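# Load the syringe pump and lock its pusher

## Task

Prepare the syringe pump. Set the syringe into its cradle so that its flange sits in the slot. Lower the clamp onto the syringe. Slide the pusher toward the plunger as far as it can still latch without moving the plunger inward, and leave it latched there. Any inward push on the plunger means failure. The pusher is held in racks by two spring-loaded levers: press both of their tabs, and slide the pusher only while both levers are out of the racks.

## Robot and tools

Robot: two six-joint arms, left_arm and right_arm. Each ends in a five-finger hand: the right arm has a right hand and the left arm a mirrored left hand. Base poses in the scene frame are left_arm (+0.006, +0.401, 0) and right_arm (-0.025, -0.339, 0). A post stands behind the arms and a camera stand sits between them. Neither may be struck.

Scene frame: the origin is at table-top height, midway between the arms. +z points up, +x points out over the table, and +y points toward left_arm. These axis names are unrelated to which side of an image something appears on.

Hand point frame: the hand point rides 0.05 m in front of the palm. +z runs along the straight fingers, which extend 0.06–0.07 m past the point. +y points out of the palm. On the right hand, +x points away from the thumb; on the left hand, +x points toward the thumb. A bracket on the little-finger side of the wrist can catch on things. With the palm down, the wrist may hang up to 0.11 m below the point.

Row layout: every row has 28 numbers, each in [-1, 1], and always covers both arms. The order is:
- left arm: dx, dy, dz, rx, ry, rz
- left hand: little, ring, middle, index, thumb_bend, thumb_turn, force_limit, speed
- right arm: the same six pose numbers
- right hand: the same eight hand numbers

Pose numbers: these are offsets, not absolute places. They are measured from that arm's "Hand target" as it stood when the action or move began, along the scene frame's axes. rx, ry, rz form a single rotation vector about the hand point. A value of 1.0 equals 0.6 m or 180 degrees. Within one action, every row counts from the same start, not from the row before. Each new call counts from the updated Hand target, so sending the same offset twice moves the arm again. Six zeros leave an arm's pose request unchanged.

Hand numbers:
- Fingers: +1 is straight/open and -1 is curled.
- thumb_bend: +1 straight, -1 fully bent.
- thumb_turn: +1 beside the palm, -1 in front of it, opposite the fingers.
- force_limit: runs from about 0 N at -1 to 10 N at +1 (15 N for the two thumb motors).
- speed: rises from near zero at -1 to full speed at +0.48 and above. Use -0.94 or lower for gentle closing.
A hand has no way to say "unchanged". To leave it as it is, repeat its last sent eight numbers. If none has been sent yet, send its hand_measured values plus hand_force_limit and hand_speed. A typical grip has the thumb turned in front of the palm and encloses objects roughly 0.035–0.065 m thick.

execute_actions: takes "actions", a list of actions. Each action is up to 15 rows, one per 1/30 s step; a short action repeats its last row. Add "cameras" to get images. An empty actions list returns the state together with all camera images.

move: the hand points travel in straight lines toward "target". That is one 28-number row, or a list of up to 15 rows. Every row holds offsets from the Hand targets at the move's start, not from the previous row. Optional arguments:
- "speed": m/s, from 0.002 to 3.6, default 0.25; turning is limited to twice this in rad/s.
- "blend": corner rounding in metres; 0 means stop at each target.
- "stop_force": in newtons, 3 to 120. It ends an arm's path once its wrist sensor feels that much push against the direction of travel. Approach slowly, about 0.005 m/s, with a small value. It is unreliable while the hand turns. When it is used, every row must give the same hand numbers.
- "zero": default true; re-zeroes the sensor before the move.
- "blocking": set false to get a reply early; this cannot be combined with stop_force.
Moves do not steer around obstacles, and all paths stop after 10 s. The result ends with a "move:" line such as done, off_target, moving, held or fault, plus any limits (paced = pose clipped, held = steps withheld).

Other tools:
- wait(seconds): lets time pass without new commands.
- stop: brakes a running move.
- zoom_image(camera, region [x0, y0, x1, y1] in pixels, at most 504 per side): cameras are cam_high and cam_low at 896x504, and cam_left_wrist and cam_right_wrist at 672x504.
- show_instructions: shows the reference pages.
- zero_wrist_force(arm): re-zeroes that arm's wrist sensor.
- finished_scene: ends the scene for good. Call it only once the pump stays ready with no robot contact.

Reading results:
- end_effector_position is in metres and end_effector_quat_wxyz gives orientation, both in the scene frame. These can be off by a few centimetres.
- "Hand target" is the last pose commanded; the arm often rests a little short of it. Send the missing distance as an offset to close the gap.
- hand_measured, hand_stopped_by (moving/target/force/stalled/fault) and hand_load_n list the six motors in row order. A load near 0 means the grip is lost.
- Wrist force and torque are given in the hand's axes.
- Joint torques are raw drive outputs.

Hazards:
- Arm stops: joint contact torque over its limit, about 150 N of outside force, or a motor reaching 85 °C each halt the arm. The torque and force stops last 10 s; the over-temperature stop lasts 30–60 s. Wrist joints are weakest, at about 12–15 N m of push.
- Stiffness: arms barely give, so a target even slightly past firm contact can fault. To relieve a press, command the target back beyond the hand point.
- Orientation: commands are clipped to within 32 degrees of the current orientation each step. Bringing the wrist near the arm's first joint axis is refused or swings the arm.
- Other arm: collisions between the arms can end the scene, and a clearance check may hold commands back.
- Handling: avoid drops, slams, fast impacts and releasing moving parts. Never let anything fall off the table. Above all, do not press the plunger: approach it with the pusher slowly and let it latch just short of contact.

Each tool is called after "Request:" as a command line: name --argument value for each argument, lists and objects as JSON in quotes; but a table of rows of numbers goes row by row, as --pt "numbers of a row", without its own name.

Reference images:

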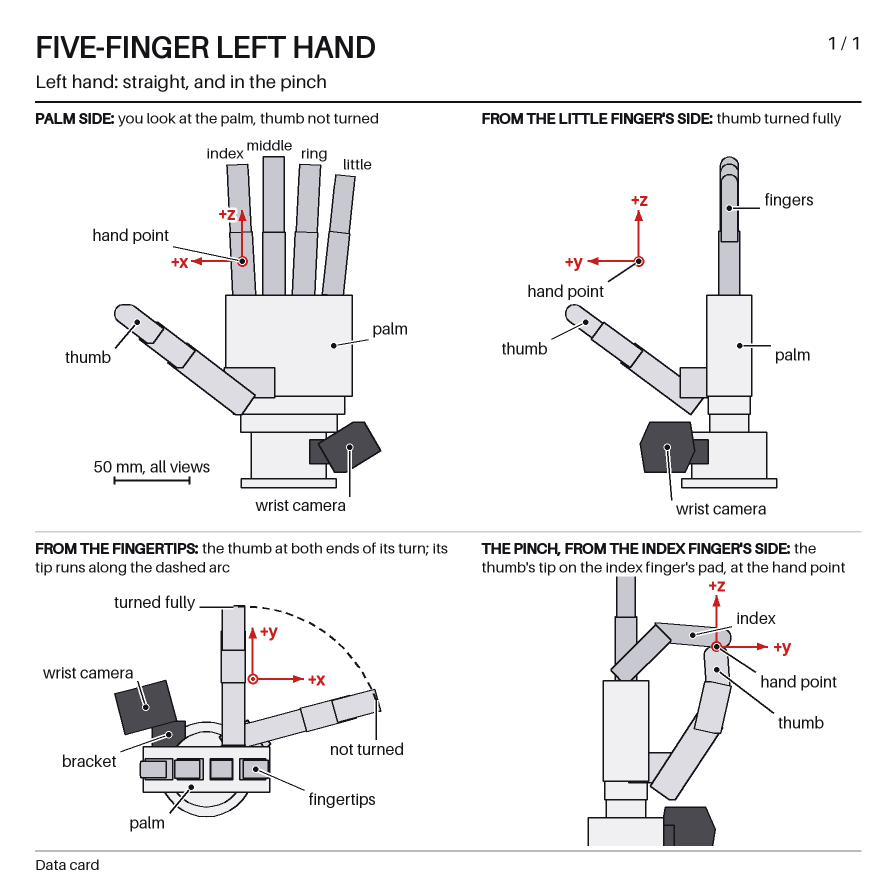

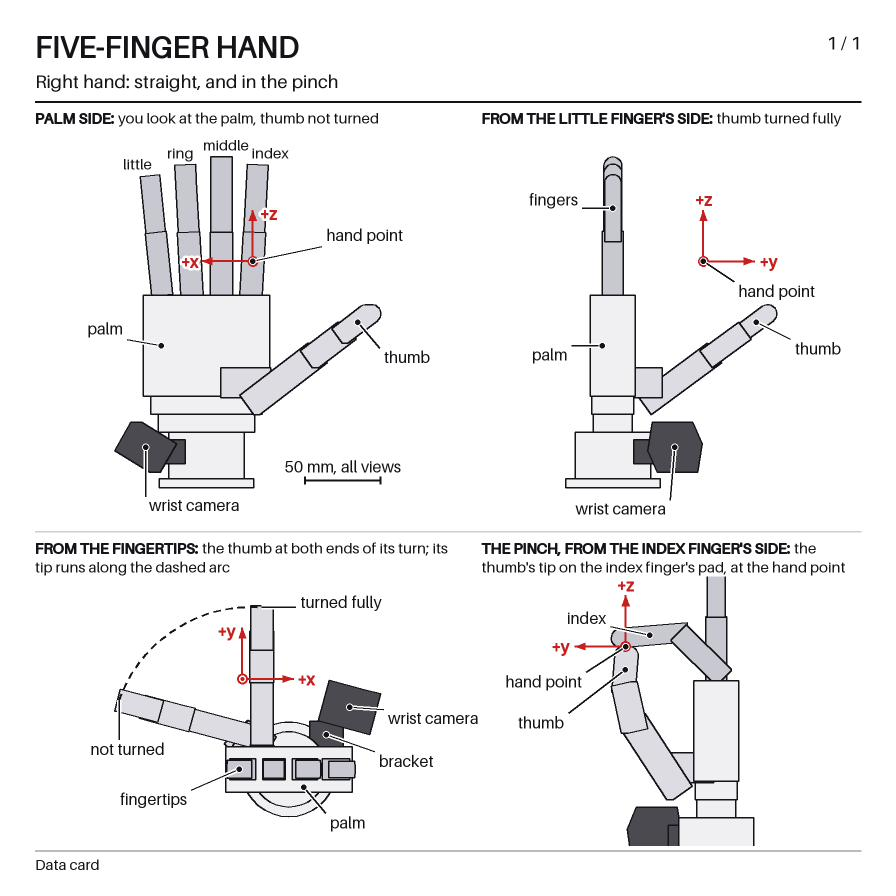

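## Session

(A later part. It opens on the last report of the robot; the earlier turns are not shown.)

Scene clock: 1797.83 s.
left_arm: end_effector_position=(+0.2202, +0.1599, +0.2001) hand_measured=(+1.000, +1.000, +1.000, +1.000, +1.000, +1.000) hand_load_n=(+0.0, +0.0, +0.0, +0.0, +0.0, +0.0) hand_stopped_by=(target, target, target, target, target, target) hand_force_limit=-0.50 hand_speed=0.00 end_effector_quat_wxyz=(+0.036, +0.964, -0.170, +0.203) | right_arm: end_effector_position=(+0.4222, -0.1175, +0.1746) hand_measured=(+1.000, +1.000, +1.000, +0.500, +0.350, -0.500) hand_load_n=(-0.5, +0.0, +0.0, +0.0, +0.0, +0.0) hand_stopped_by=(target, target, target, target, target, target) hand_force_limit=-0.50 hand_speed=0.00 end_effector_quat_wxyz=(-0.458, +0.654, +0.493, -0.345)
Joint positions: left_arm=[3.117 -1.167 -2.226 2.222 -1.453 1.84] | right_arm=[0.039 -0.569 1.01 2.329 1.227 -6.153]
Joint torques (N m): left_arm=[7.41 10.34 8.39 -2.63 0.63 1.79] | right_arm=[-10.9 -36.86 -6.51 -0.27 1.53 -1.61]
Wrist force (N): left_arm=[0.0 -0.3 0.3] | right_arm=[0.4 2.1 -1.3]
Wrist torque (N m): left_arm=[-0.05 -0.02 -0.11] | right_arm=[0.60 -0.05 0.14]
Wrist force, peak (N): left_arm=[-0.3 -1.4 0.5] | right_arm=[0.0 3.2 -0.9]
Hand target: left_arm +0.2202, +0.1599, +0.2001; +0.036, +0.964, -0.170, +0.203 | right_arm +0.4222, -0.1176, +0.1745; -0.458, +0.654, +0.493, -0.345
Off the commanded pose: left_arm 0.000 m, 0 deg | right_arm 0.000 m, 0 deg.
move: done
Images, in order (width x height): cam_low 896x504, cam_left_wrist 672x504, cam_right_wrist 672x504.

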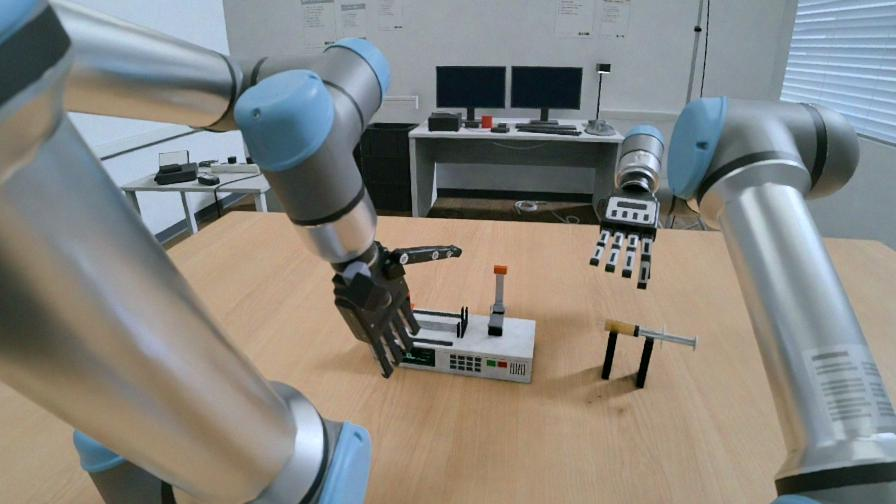

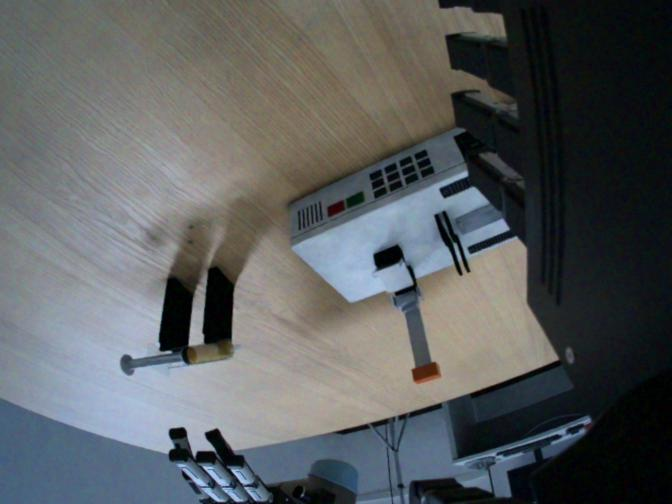

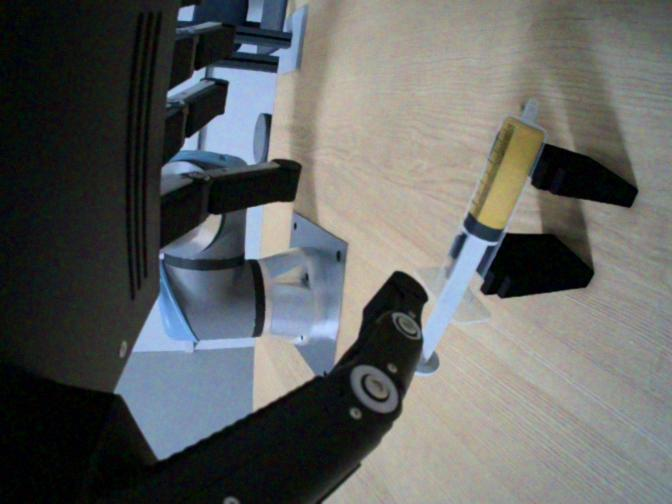

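Request:
move --pt "0 0 0 0 0 0 1 1 1 1 1 1 -0.5 0 -0.0153 -0.004 -0.075 0 0 0 1 1 1 0.5 0.35 -0.5 -0.5 0" --cameras '["cam_left_wrist","cam_low","cam_right_wrist"]' --speed 0.12

Request:
zoom_image --camera "cam_low" --region '[580, 270, 710, 400]'

Request:
zoom_image --camera "cam_right_wrist" --region '[200, 50, 550, 400]'

Request:
zoom_image --camera "cam_left_wrist" --region '[100, 250, 300, 450]'

Scene clock: 1876.20 s.
left_arm: end_effector_position=(+0.2202, +0.1599, +0.2001) hand_measured=(+1.000, +1.000, +1.000, +1.000, +1.000, +1.000) hand_load_n=(+0.0, +0.0, +0.0, +0.0, +0.0, +0.0) hand_stopped_by=(target, target, target, target, target, target) hand_force_limit=-0.50 hand_speed=0.00 end_effector_quat_wxyz=(+0.036, +0.964, -0.170, +0.203) | right_arm: end_effector_position=(+0.4130, -0.1200, +0.1296) hand_measured=(+1.000, +1.000, +1.000, +0.500, +0.350, -0.500) hand_load_n=(+0.0, +0.0, +0.0, +0.0, +0.0, +0.0) hand_stopped_by=(target, target, target, target, target, target) hand_force_limit=-0.50 hand_speed=0.00 end_effector_quat_wxyz=(-0.458, +0.654, +0.493, -0.345)
Joint positions: left_arm=[3.117 -1.167 -2.226 2.222 -1.453 1.84] | right_arm=[0.037 -0.534 1.07 2.235 1.229 -6.154]
Joint torques (N m): left_arm=[7.15 10.03 7.8 -2.48 0.58 1.79] | right_arm=[-11.53 -37.3 -4.57 -0.34 1.76 -1.8]
Wrist force (N): left_arm=[0.2 -0.9 0.1] | right_arm=[0.2 2.1 -1.3]
Wrist torque (N m): left_arm=[-0.12 -0.06 -0.09] | right_arm=[0.60 -0.01 0.13]
Wrist force, peak (N): left_arm=[0.0 -1.1 0.4] | right_arm=[0.5 3.0 -0.8]
Hand target: left_arm +0.2202, +0.1599, +0.2001; +0.036, +0.964, -0.170, +0.203 | right_arm +0.4130, -0.1200, +0.1295; -0.458, +0.654, +0.493, -0.345
Off the commanded pose: left_arm 0.000 m, 0 deg | right_arm 0.000 m, 0 deg.
move: done
Images, in order (width x height): cam_low 896x504, cam_left_wrist 672x504, cam_right_wrist 672x504.

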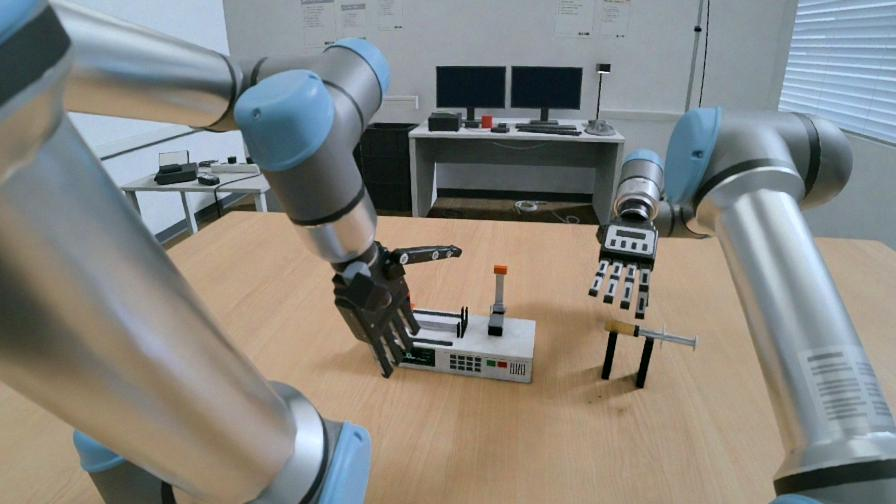

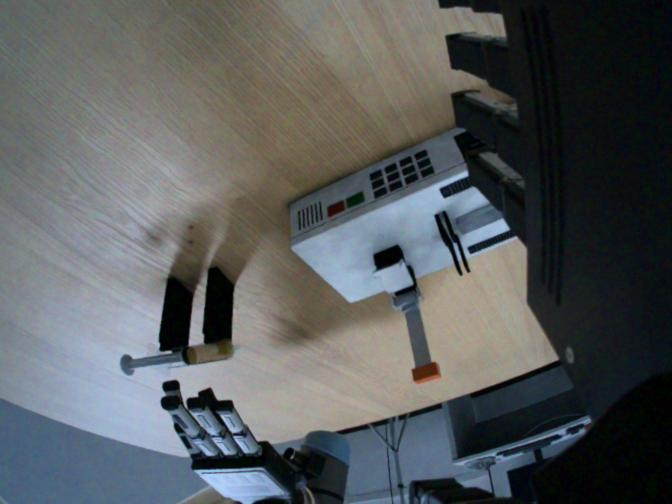

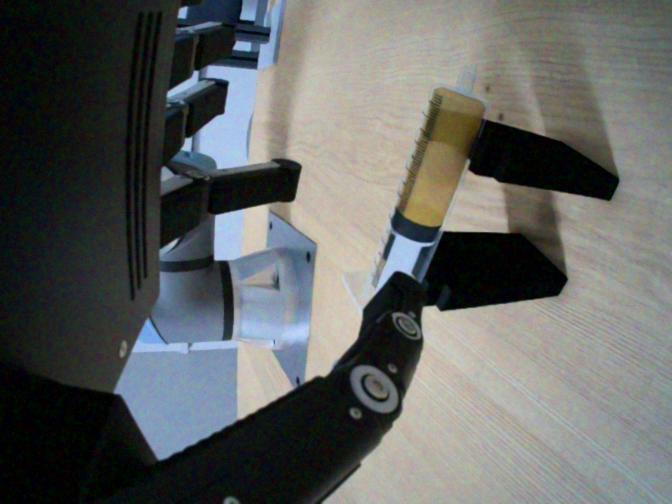

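Scaled by 3.877 from the camera's image (finer frame: 1280x720).

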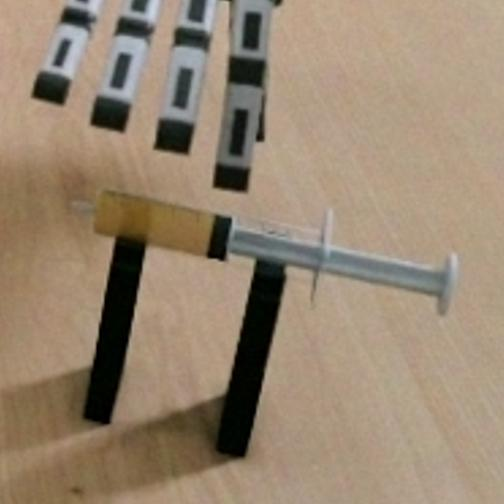

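Scaled by 1.440 from the camera's image (finer frame: 960x720).

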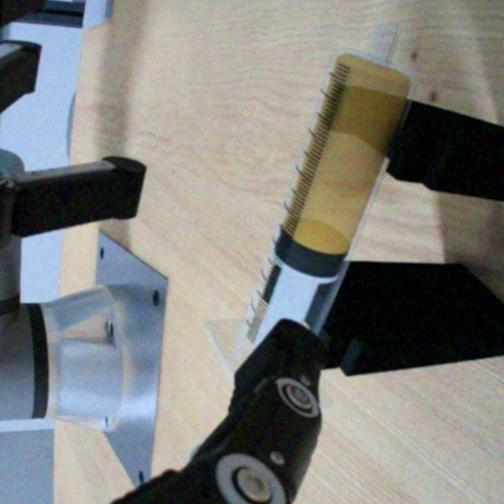

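Scaled by 2.520 from the camera's image (finer frame: 960x720).

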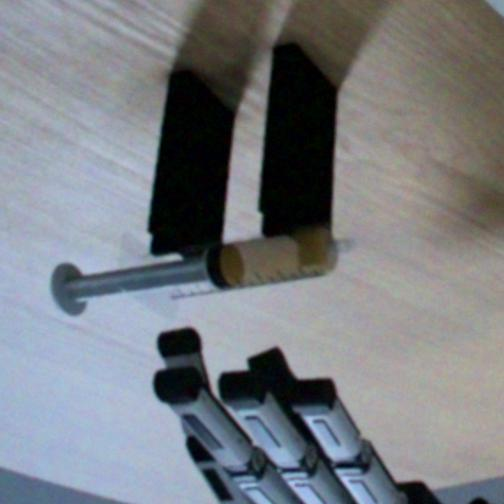

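Request:
move --pt "0 0 0 0 0 0 1 1 1 1 1 1 -0.5 0 -0.0238 -0.0008 -0.0083 0 0 0 1 1 1 0.5 0.35 -0.6 -0.5 0" --pt "0 0 0 0 0 0 1 1 1 1 1 1 -0.5 0 -0.0085 -0.0053 -0.0413 0 0 0 1 1 1 0.5 0.35 -0.6 -0.5 0" --cameras '["cam_left_wrist","cam_low","cam_right_wrist"]' --speed 0.08

Request:
zoom_image --camera "cam_low" --region '[580, 270, 710, 400]'

Request:
zoom_image --camera "cam_right_wrist" --region '[200, 50, 550, 400]'

Request:
zoom_image --camera "cam_left_wrist" --region '[100, 250, 300, 450]'

Scene clock: 1911.37 s.
left_arm: end_effector_position=(+0.2202, +0.1599, +0.2001) hand_measured=(+1.000, +1.000, +1.000, +1.000, +1.000, +1.000) hand_load_n=(+0.0, +0.0, +0.0, +0.0, +0.0, +0.0) hand_stopped_by=(target, target, target, target, target, target) hand_force_limit=-0.50 hand_speed=0.00 end_effector_quat_wxyz=(+0.036, +0.964, -0.170, +0.203) | right_arm: end_effector_position=(+0.4079, -0.1231, +0.1048) hand_measured=(+1.000, +1.000, +1.000, +0.500, +0.350, -0.600) hand_load_n=(+0.0, +0.0, +0.0, +0.0, +0.0, +0.0) hand_stopped_by=(target, target, target, target, target, target) hand_force_limit=-0.50 hand_speed=0.00 end_effector_quat_wxyz=(-0.458, +0.654, +0.493, -0.345)
Joint positions: left_arm=[3.117 -1.167 -2.226 2.222 -1.453 1.84] | right_arm=[0.033 -0.513 1.1 2.185 1.233 -6.155]
Joint torques (N m): left_arm=[7.93 9.67 7.9 -2.4 0.55 1.66] | right_arm=[-10.61 -36.86 -21.72 -0.41 1.66 -1.75]
Wrist force (N): left_arm=[-0.1 -0.4 0.2] | right_arm=[0.5 2.3 -1.2]
Wrist torque (N m): left_arm=[-0.05 -0.02 -0.13] | right_arm=[0.63 -0.05 0.15]
Wrist force, peak (N): left_arm=[0.2 -1.0 0.4] | right_arm=[0.6 2.9 -1.2]
Hand target: left_arm +0.2202, +0.1599, +0.2001; +0.036, +0.964, -0.170, +0.203 | right_arm +0.4079, -0.1231, +0.1048; -0.458, +0.654, +0.493, -0.345
Off the commanded pose: left_arm 0.000 m, 0 deg | right_arm 0.000 m, 0 deg.
move: done
Images, in order (width x height): cam_low 896x504, cam_left_wrist 672x504, cam_right_wrist 672x504.

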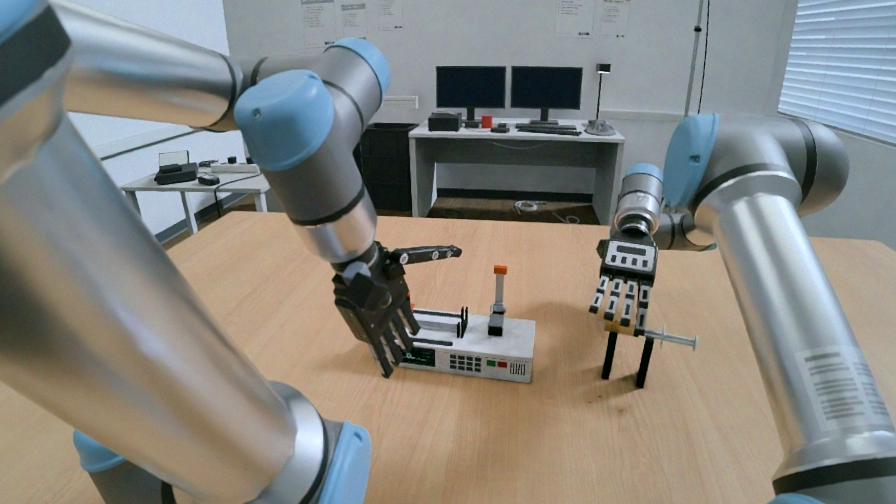

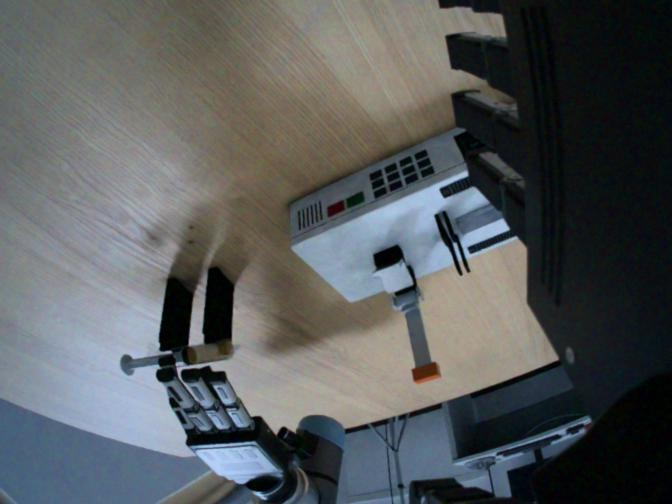

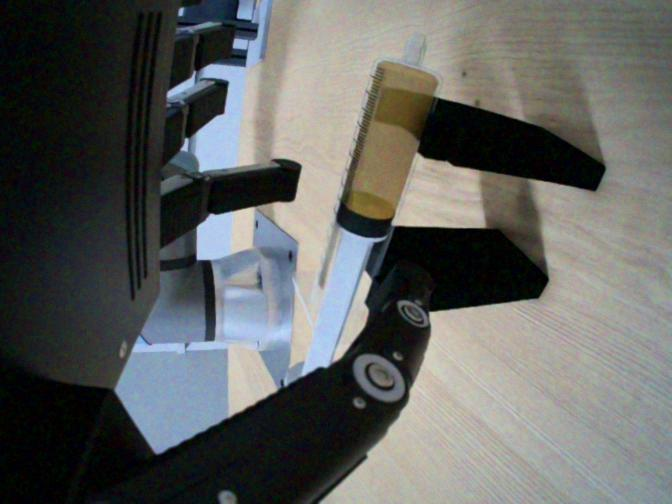

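Scaled by 3.877 from the camera's image (finer frame: 1280x720).

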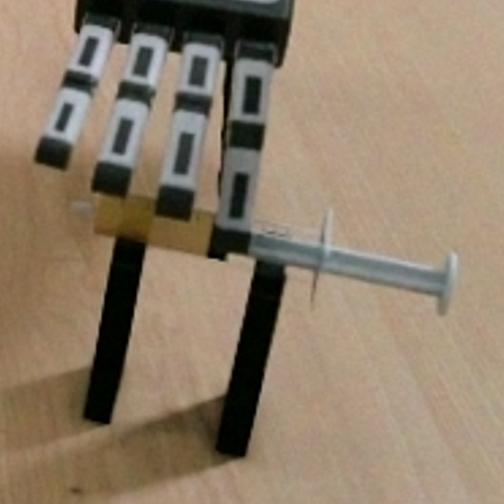

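Scaled by 1.440 from the camera's image (finer frame: 960x720).

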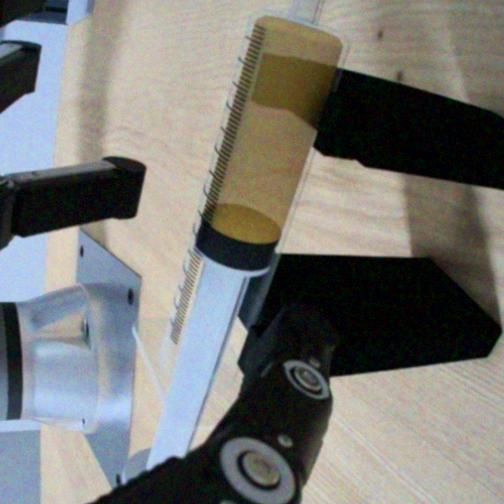

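Scaled by 2.520 from the camera's image (finer frame: 960x720).

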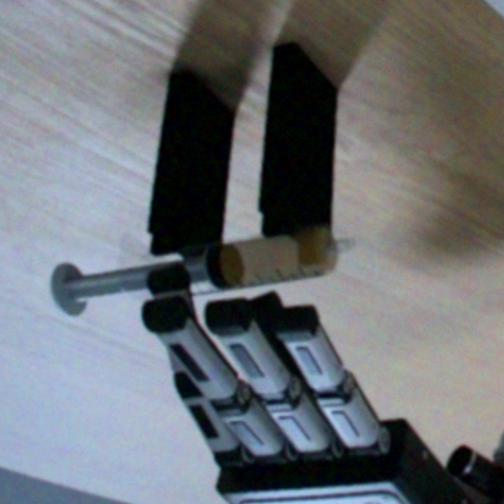

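Request:
move --pt "0 0 0 0 0 0 1 1 1 1 1 1 -0.5 0 0.0033 -0.0045 -0.024 0 0 0 1 1 1 0.5 0.35 -0.6 -0.5 0" --cameras '["cam_left_wrist","cam_low","cam_right_wrist"]' --speed 0.06

Request:
zoom_image --camera "cam_low" --region '[580, 280, 700, 380]'

Request:
zoom_image --camera "cam_right_wrist" --region '[200, 50, 550, 400]'

Request:
zoom_image --camera "cam_left_wrist" --region '[100, 250, 300, 450]'

Scene clock: 1935.13 s.
left_arm: end_effector_position=(+0.2202, +0.1599, +0.2001) hand_measured=(+1.000, +1.000, +1.000, +1.000, +1.000, +1.000) hand_load_n=(+0.0, +0.0, +0.0, +0.0, +0.0, +0.0) hand_stopped_by=(target, target, target, target, target, target) hand_force_limit=-0.50 hand_speed=0.00 end_effector_quat_wxyz=(+0.036, +0.964, -0.170, +0.203) | right_arm: end_effector_position=(+0.4099, -0.1258, +0.0905) hand_measured=(+1.000, +1.000, +1.000, +0.500, +0.350, -0.600) hand_load_n=(+0.0, -0.5, +0.0, +0.0, +0.0, +0.0) hand_stopped_by=(target, target, target, target, target, target) hand_force_limit=-0.50 hand_speed=0.00 end_effector_quat_wxyz=(-0.458, +0.654, +0.493, -0.345)
Joint positions: left_arm=[3.117 -1.167 -2.226 2.222 -1.453 1.84] | right_arm=[0.028 -0.489 1.092 2.168 1.237 -6.157]
Joint torques (N m): left_arm=[7.75 9.65 7.89 -2.4 0.63 1.64] | right_arm=[-10.49 -38.34 -23.94 -0.94 1.64 -1.62]
Wrist force (N): left_arm=[0.2 -0.8 0.3] | right_arm=[0.4 2.1 -0.8]
Wrist torque (N m): left_arm=[-0.12 -0.06 -0.08] | right_arm=[0.58 -0.05 0.14]
Wrist force, peak (N): left_arm=[-0.1 -1.1 0.2] | right_arm=[0.1 2.9 -0.9]
Hand target: left_arm +0.2202, +0.1599, +0.2001; +0.036, +0.964, -0.170, +0.203 | right_arm +0.4099, -0.1258, +0.0904; -0.458, +0.654, +0.493, -0.345
Off the commanded pose: left_arm 0.000 m, 0 deg | right_arm 0.000 m, 0 deg.
move: done
Images, in order (width x height): cam_low 896x504, cam_left_wrist 672x504, cam_right_wrist 672x504.

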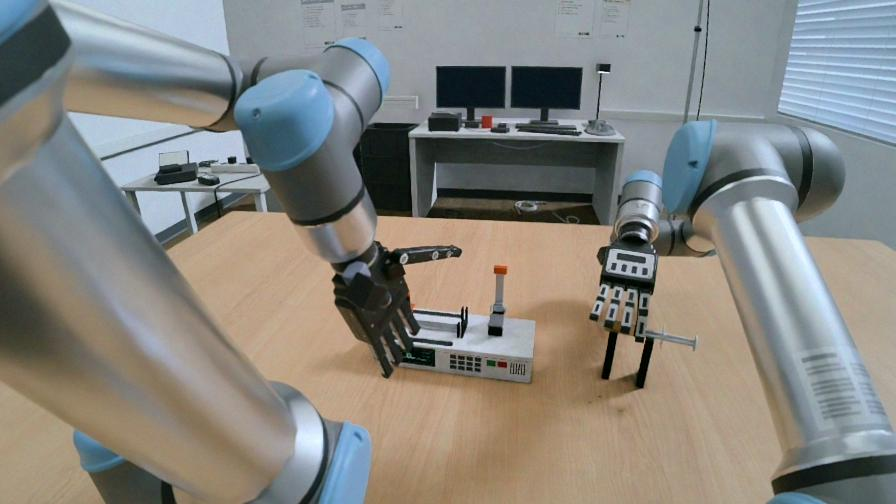

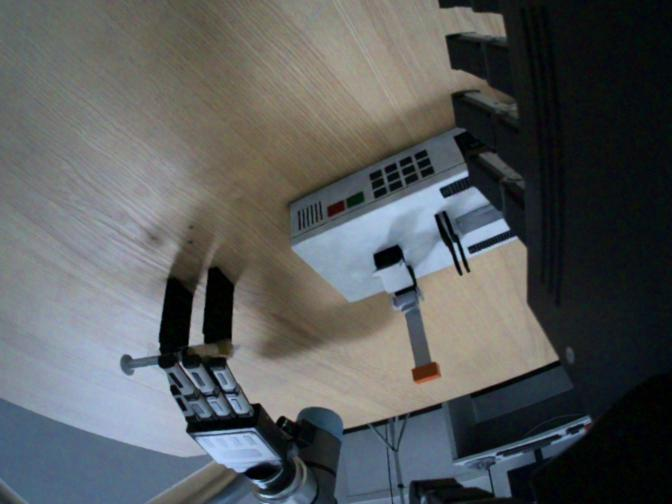

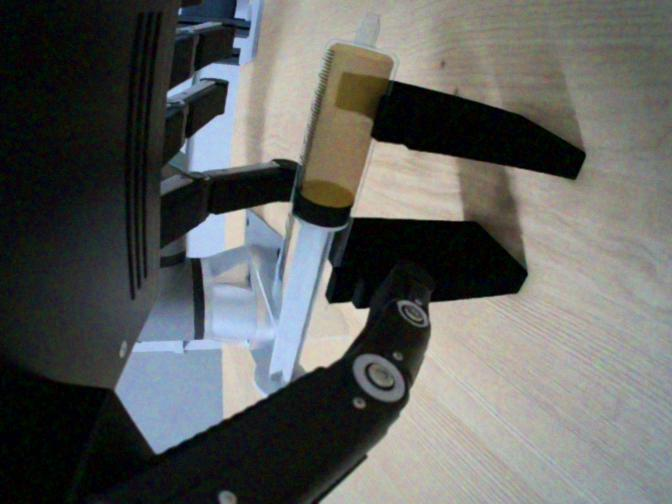

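Scaled by 4.200 from the camera's image (finer frame: 1280x720).

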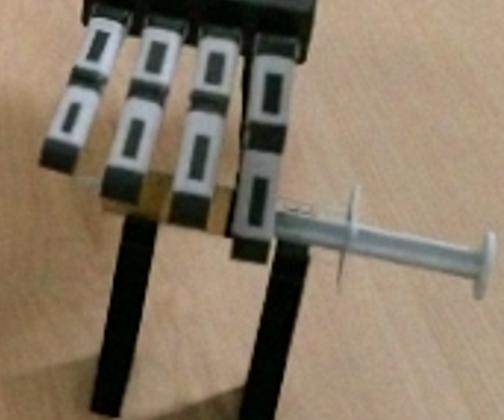

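Scaled by 1.440 from the camera's image (finer frame: 960x720).

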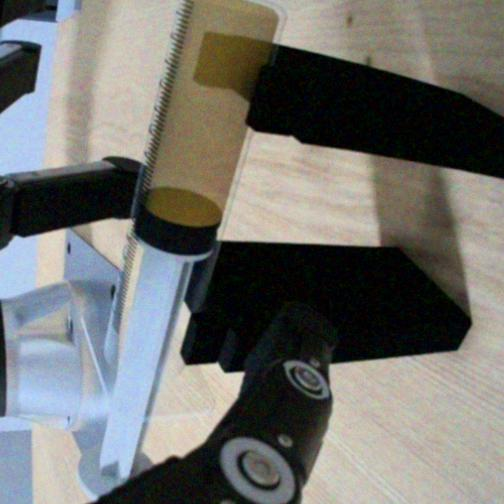

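Scaled by 2.520 from the camera's image (finer frame: 960x720).

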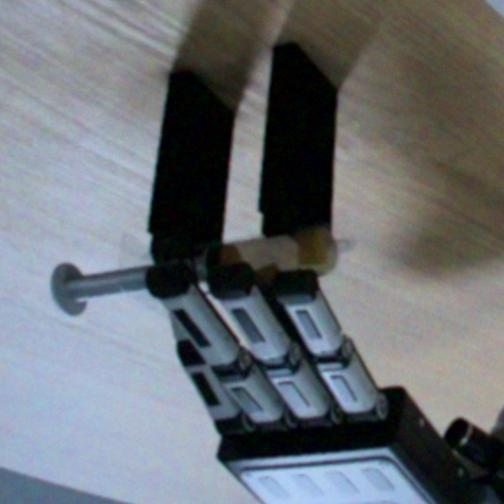

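Request:
move --pt "0 0 0 0 0 0 1 1 1 1 1 1 -0.5 0 0.0085 -0.0025 0.0033 0 0 0 1 1 1 0.5 0.35 -0.7 -0.5 0" --pt "0 0 0 0 0 0 1 1 1 1 1 1 -0.5 0 0.0085 -0.0025 0.0033 0 0 0 1 1 1 0.3 0.15 -0.7 -0.6 -0.8" --cameras '["cam_left_wrist","cam_low","cam_right_wrist"]' --speed 0.06

Request:
zoom_image --camera "cam_low" --region '[580, 280, 700, 380]'

Request:
zoom_image --camera "cam_right_wrist" --region '[200, 50, 500, 350]'

Request:
zoom_image --camera "cam_left_wrist" --region '[100, 300, 280, 450]'

Scene clock: 1978.80 s.
left_arm: end_effector_position=(+0.2202, +0.1599, +0.2001) hand_measured=(+1.000, +1.000, +1.000, +1.000, +1.000, +1.000) hand_load_n=(+0.0, -0.5, +0.0, +0.0, +0.0, +0.0) hand_stopped_by=(target, target, target, target, target, target) hand_force_limit=-0.50 hand_speed=0.00 end_effector_quat_wxyz=(+0.036, +0.964, -0.170, +0.203) | right_arm: end_effector_position=(+0.4150, -0.1273, +0.0924) hand_measured=(+1.000, +1.000, +1.000, +0.318, +0.150, -0.700) hand_load_n=(+0.0, +0.0, +0.0, +7.5, +0.0, +0.0) hand_stopped_by=(target, target, target, force, target, target) hand_force_limit=-0.60 hand_speed=-0.80 end_effector_quat_wxyz=(-0.458, +0.654, +0.493, -0.345)
Joint positions: left_arm=[3.117 -1.167 -2.226 2.222 -1.453 1.84] | right_arm=[0.025 -0.482 1.071 2.183 1.24 -6.158]
Joint torques (N m): left_arm=[7.44 10.19 7.97 -2.38 0.52 1.81] | right_arm=[-11.11 -37.43 -22.99 2.29 1.52 -1.69]
Wrist force (N): left_arm=[-0.2 -0.8 0.4] | right_arm=[0.4 -1.8 3.1]
Wrist torque (N m): left_arm=[-0.13 0.00 -0.11] | right_arm=[0.42 -0.01 0.12]
Wrist force, peak (N): left_arm=[0.3 -1.0 0.3] | right_arm=[0.9 -2.2 3.4]
Hand target: left_arm +0.2202, +0.1599, +0.2001; +0.036, +0.964, -0.170, +0.203 | right_arm +0.4150, -0.1273, +0.0923; -0.458, +0.654, +0.493, -0.345
Off the commanded pose: left_arm 0.000 m, 0 deg | right_arm 0.000 m, 0 deg.
move: done
Images, in order (width x height): cam_low 896x504, cam_left_wrist 672x504, cam_right_wrist 672x504.

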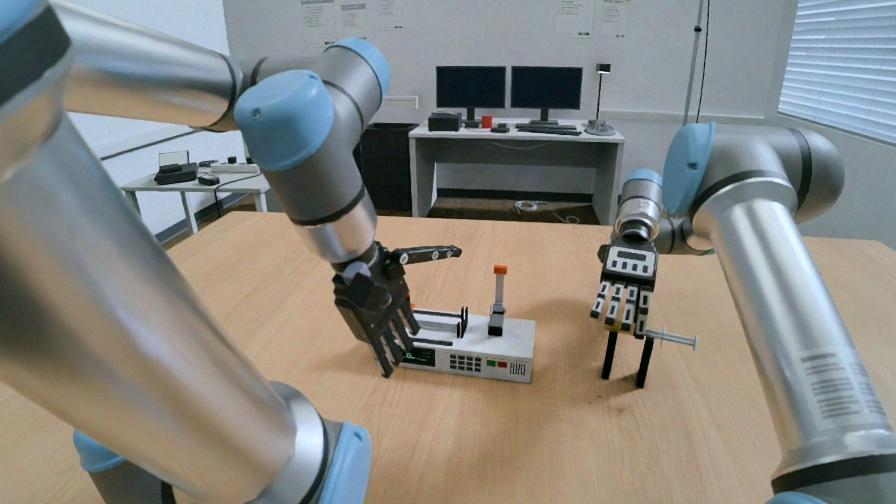

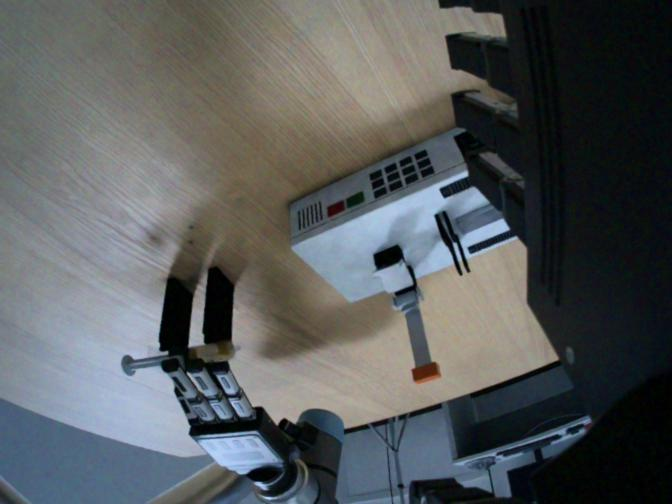

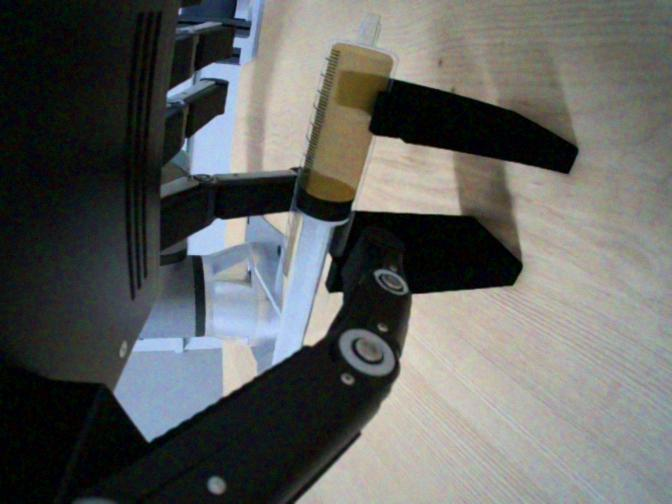

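Scaled by 4.200 from the camera's image (finer frame: 1280x720).

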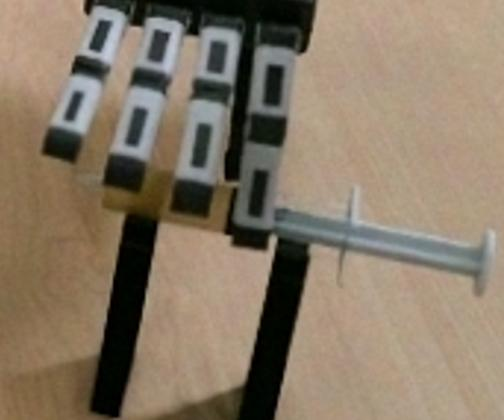

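Scaled by 1.680 from the camera's image (finer frame: 960x720).

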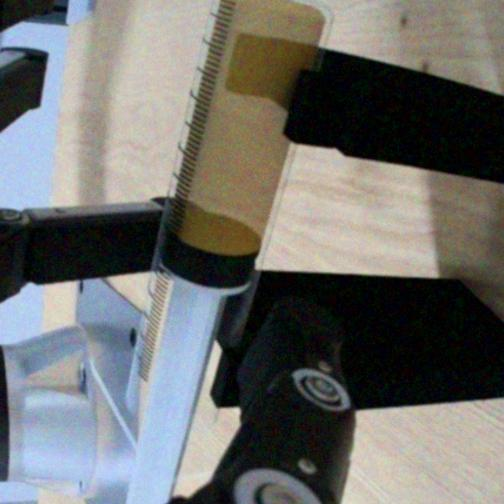

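Scaled by 2.800 from the camera's image (finer frame: 960x720).

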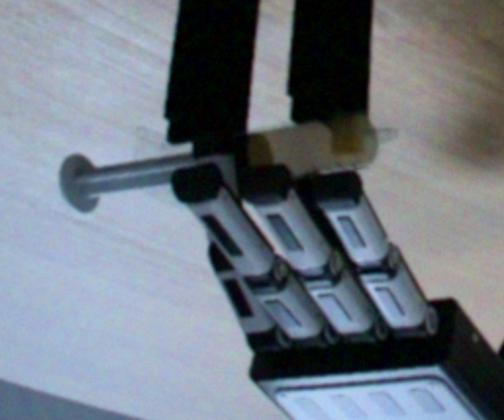

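Request:
move --pt "0 0 0 0 0 0 1 1 1 1 1 1 -0.5 0 0 0 0 0 0 0 1 1 1 0.34 0.15 -0.7 -0.6 -0.94" --cameras '[]' --speed 0.06

Request:
move --pt "0 0 0 0 0 0 1 1 1 1 1 1 -0.5 0 0 0 0 0 0 0 1 1 1 0.34 -0.15 -0.7 -0.7 -0.97" --cameras '["cam_low","cam_right_wrist"]' --speed 0.06

Request:
zoom_image --camera "cam_right_wrist" --region '[200, 50, 500, 350]'

Scene clock: 1993.57 s.
left_arm: end_effector_position=(+0.2202, +0.1599, +0.2001) hand_measured=(+1.000, +1.000, +1.000, +1.000, +1.000, +1.000) hand_load_n=(+0.0, +0.0, +0.0, +0.0, +0.0, +0.0) hand_stopped_by=(target, target, target, target, target, target) hand_force_limit=-0.50 hand_speed=0.00 end_effector_quat_wxyz=(+0.036, +0.964, -0.170, +0.203) | right_arm: end_effector_position=(+0.4150, -0.1273, +0.0923) hand_measured=(+1.000, +1.000, +1.000, +0.340, +0.150, -0.700) hand_load_n=(+0.0, +0.0, +0.0, +0.0, +0.5, +0.0) hand_stopped_by=(target, target, target, target, target, target) hand_force_limit=-0.60 hand_speed=-0.94 end_effector_quat_wxyz=(-0.458, +0.654, +0.493, -0.345)
Joint positions: left_arm=[3.117 -1.167 -2.226 2.222 -1.453 1.84] | right_arm=[0.025 -0.482 1.071 2.183 1.24 -6.158]
Joint torques (N m): left_arm=[7.19 9.27 7.14 -2.45 0.4 1.65] | right_arm=[-11.26 -38.38 -23.25 -0.16 0.86 -1.57]
Wrist force (N): left_arm=[-0.1 -0.7 0.1] | right_arm=[-0.1 2.7 -1.1]
Wrist torque (N m): left_arm=[-0.09 -0.01 -0.11] | right_arm=[0.74 0.05 0.13]
Wrist force, peak (N): left_arm=[0.1 -1.1 0.2] | right_arm=[0.6 -1.7 3.8]
Hand target: left_arm +0.2202, +0.1599, +0.2001; +0.036, +0.964, -0.170, +0.203 | right_arm +0.4150, -0.1273, +0.0923; -0.458, +0.654, +0.493, -0.345
Off the commanded pose: left_arm 0.000 m, 0 deg | right_arm 0.000 m, 0 deg.
move: done

Scene clock: 1998.57 s.
left_arm: end_effector_position=(+0.2202, +0.1599, +0.2001) hand_measured=(+1.000, +1.000, +1.000, +1.000, +1.000, +1.000) hand_load_n=(+0.0, +0.0, -0.5, +0.0, +0.0, +0.0) hand_stopped_by=(target, target, target, target, target, target) hand_force_limit=-0.50 hand_speed=0.00 end_effector_quat_wxyz=(+0.036, +0.964, -0.170, +0.203) | right_arm: end_effector_position=(+0.4150, -0.1273, +0.0923) hand_measured=(+1.000, +1.000, +1.000, +0.340, -0.068, -0.700) hand_load_n=(+0.0, +0.0, +0.0, +0.0, +0.0, +0.0) hand_stopped_by=(target, target, target, target, moving, target) hand_force_limit=-0.70 hand_speed=-0.97 end_effector_quat_wxyz=(-0.458, +0.654, +0.493, -0.345)
Joint positions: left_arm=[3.117 -1.167 -2.226 2.222 -1.453 1.84] | right_arm=[0.025 -0.482 1.071 2.183 1.24 -6.158]
Joint torques (N m): left_arm=[6.62 9.45 7.51 -2.32 0.37 1.6] | right_arm=[-10.4 -38.8 -21.35 -0.2 0.01 -1.73]
Wrist force (N): left_arm=[0.2 -0.4 0.2] | right_arm=[-0.2 2.9 -0.7]
Wrist torque (N m): left_arm=[-0.06 -0.06 -0.11] | right_arm=[0.74 0.06 0.14]
Wrist force, peak (N): left_arm=[-0.3 -1.1 0.2] | right_arm=[-0.2 3.3 -1.1]
Hand target: left_arm +0.2202, +0.1599, +0.2001; +0.036, +0.964, -0.170, +0.203 | right_arm +0.4150, -0.1273, +0.0923; -0.458, +0.654, +0.493, -0.345
Off the commanded pose: left_arm 0.000 m, 0 deg | right_arm 0.000 m, 0 deg.
move: moving (right_arm; no rest 5 s after the move's start)

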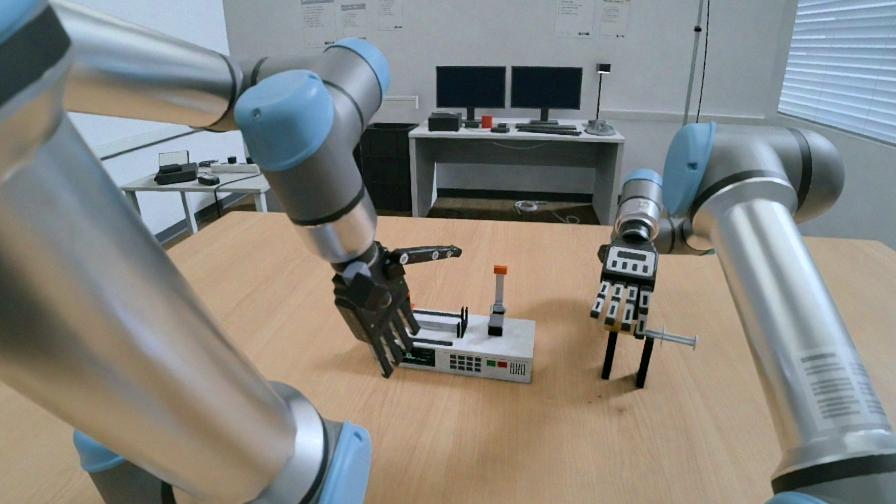

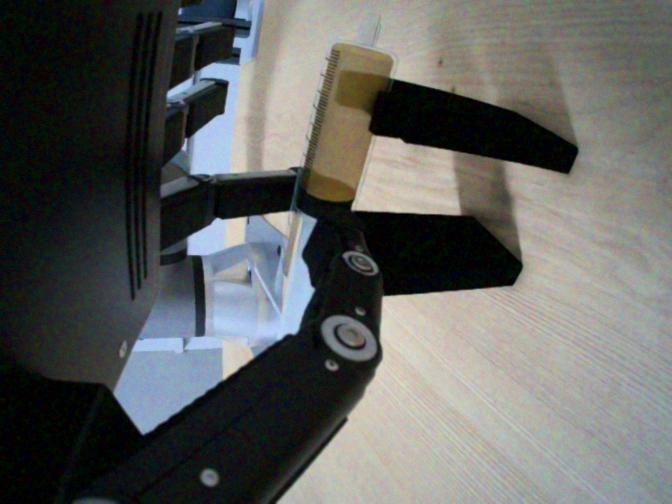

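Scaled by 1.680 from the camera's image (finer frame: 960x720).

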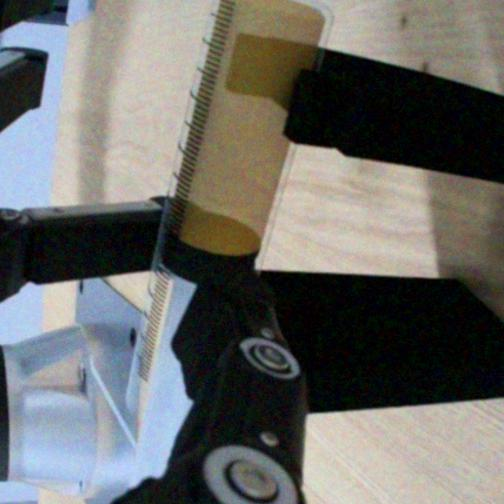

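Request:
wait --seconds 1.5 --cameras '["cam_right_wrist","cam_left_wrist"]'

Request:
zoom_image --camera "cam_right_wrist" --region '[200, 50, 500, 350]'

Request:
zoom_image --camera "cam_left_wrist" --region '[100, 300, 280, 450]'

Scene clock: 2010.57 s.
left_arm: end_effector_position=(+0.2202, +0.1599, +0.2001) hand_measured=(+1.000, +1.000, +1.000, +1.000, +1.000, +1.000) hand_load_n=(+0.0, +0.0, +0.0, +0.0, +0.0, +0.0) hand_stopped_by=(target, target, target, target, target, target) hand_force_limit=-0.50 hand_speed=0.00 end_effector_quat_wxyz=(+0.036, +0.964, -0.170, +0.203) | right_arm: end_effector_position=(+0.4150, -0.1273, +0.0923) hand_measured=(+1.000, +1.000, +1.000, +0.340, -0.150, -0.700) hand_load_n=(+0.0, +0.0, +0.0, +0.0, +0.0, +0.0) hand_stopped_by=(target, target, target, target, target, target) hand_force_limit=-0.70 hand_speed=-0.97 end_effector_quat_wxyz=(-0.458, +0.654, +0.493, -0.345)
Joint positions: left_arm=[3.117 -1.167 -2.226 2.222 -1.453 1.84] | right_arm=[0.025 -0.482 1.071 2.183 1.24 -6.158]
Joint torques (N m): left_arm=[7.03 8.99 7.62 -2.4 0.34 1.54] | right_arm=[-10.66 -38.95 -19.94 -0.26 -0.74 -1.67]
Wrist force (N): left_arm=[0.0 -0.9 0.2] | right_arm=[-0.1 3.0 -0.9]
Wrist torque (N m): left_arm=[-0.14 -0.03 -0.10] | right_arm=[0.76 0.05 0.15]
Wrist force, peak (N): left_arm=[-0.4 -1.0 0.1] | right_arm=[0.0 3.3 -1.2]
Hand target: left_arm +0.2202, +0.1599, +0.2001; +0.036, +0.964, -0.170, +0.203 | right_arm +0.4150, -0.1273, +0.0923; -0.458, +0.654, +0.493, -0.345
Off the commanded pose: left_arm 0.000 m, 0 deg | right_arm 0.000 m, 0 deg.
wait: 1.50 s; at rest from the start
Images, in order (width x height): cam_left_wrist 672x504, cam_right_wrist 672x504.

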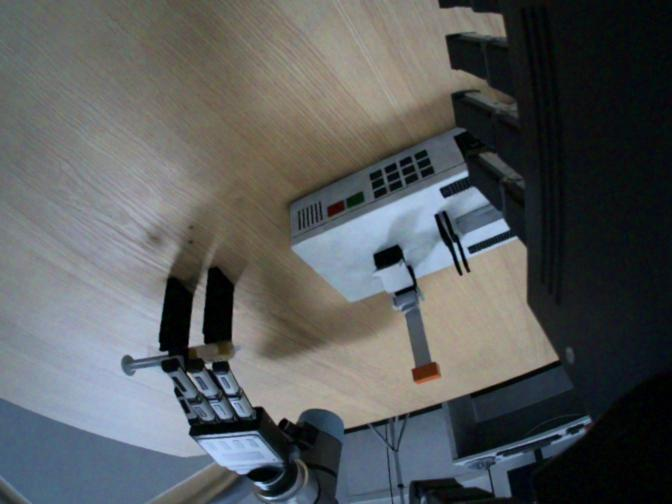

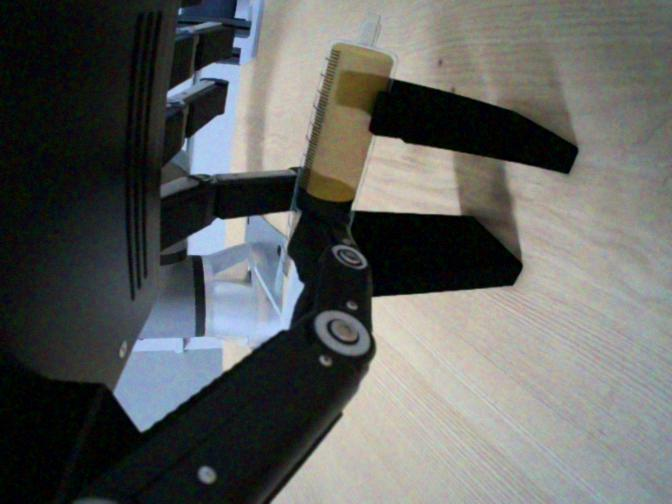

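Scaled by 1.680 from the camera's image (finer frame: 960x720).

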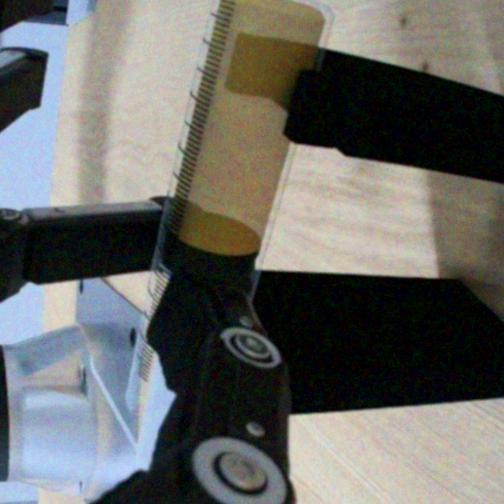

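Scaled by 2.800 from the camera's image (finer frame: 960x720).

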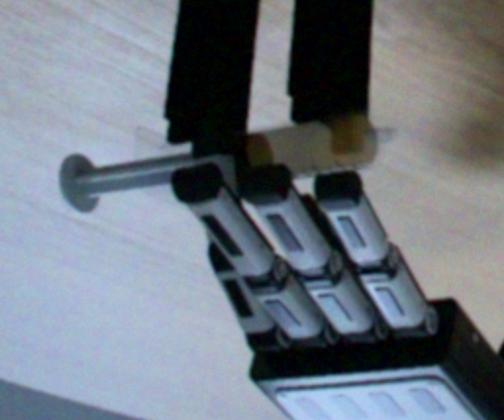

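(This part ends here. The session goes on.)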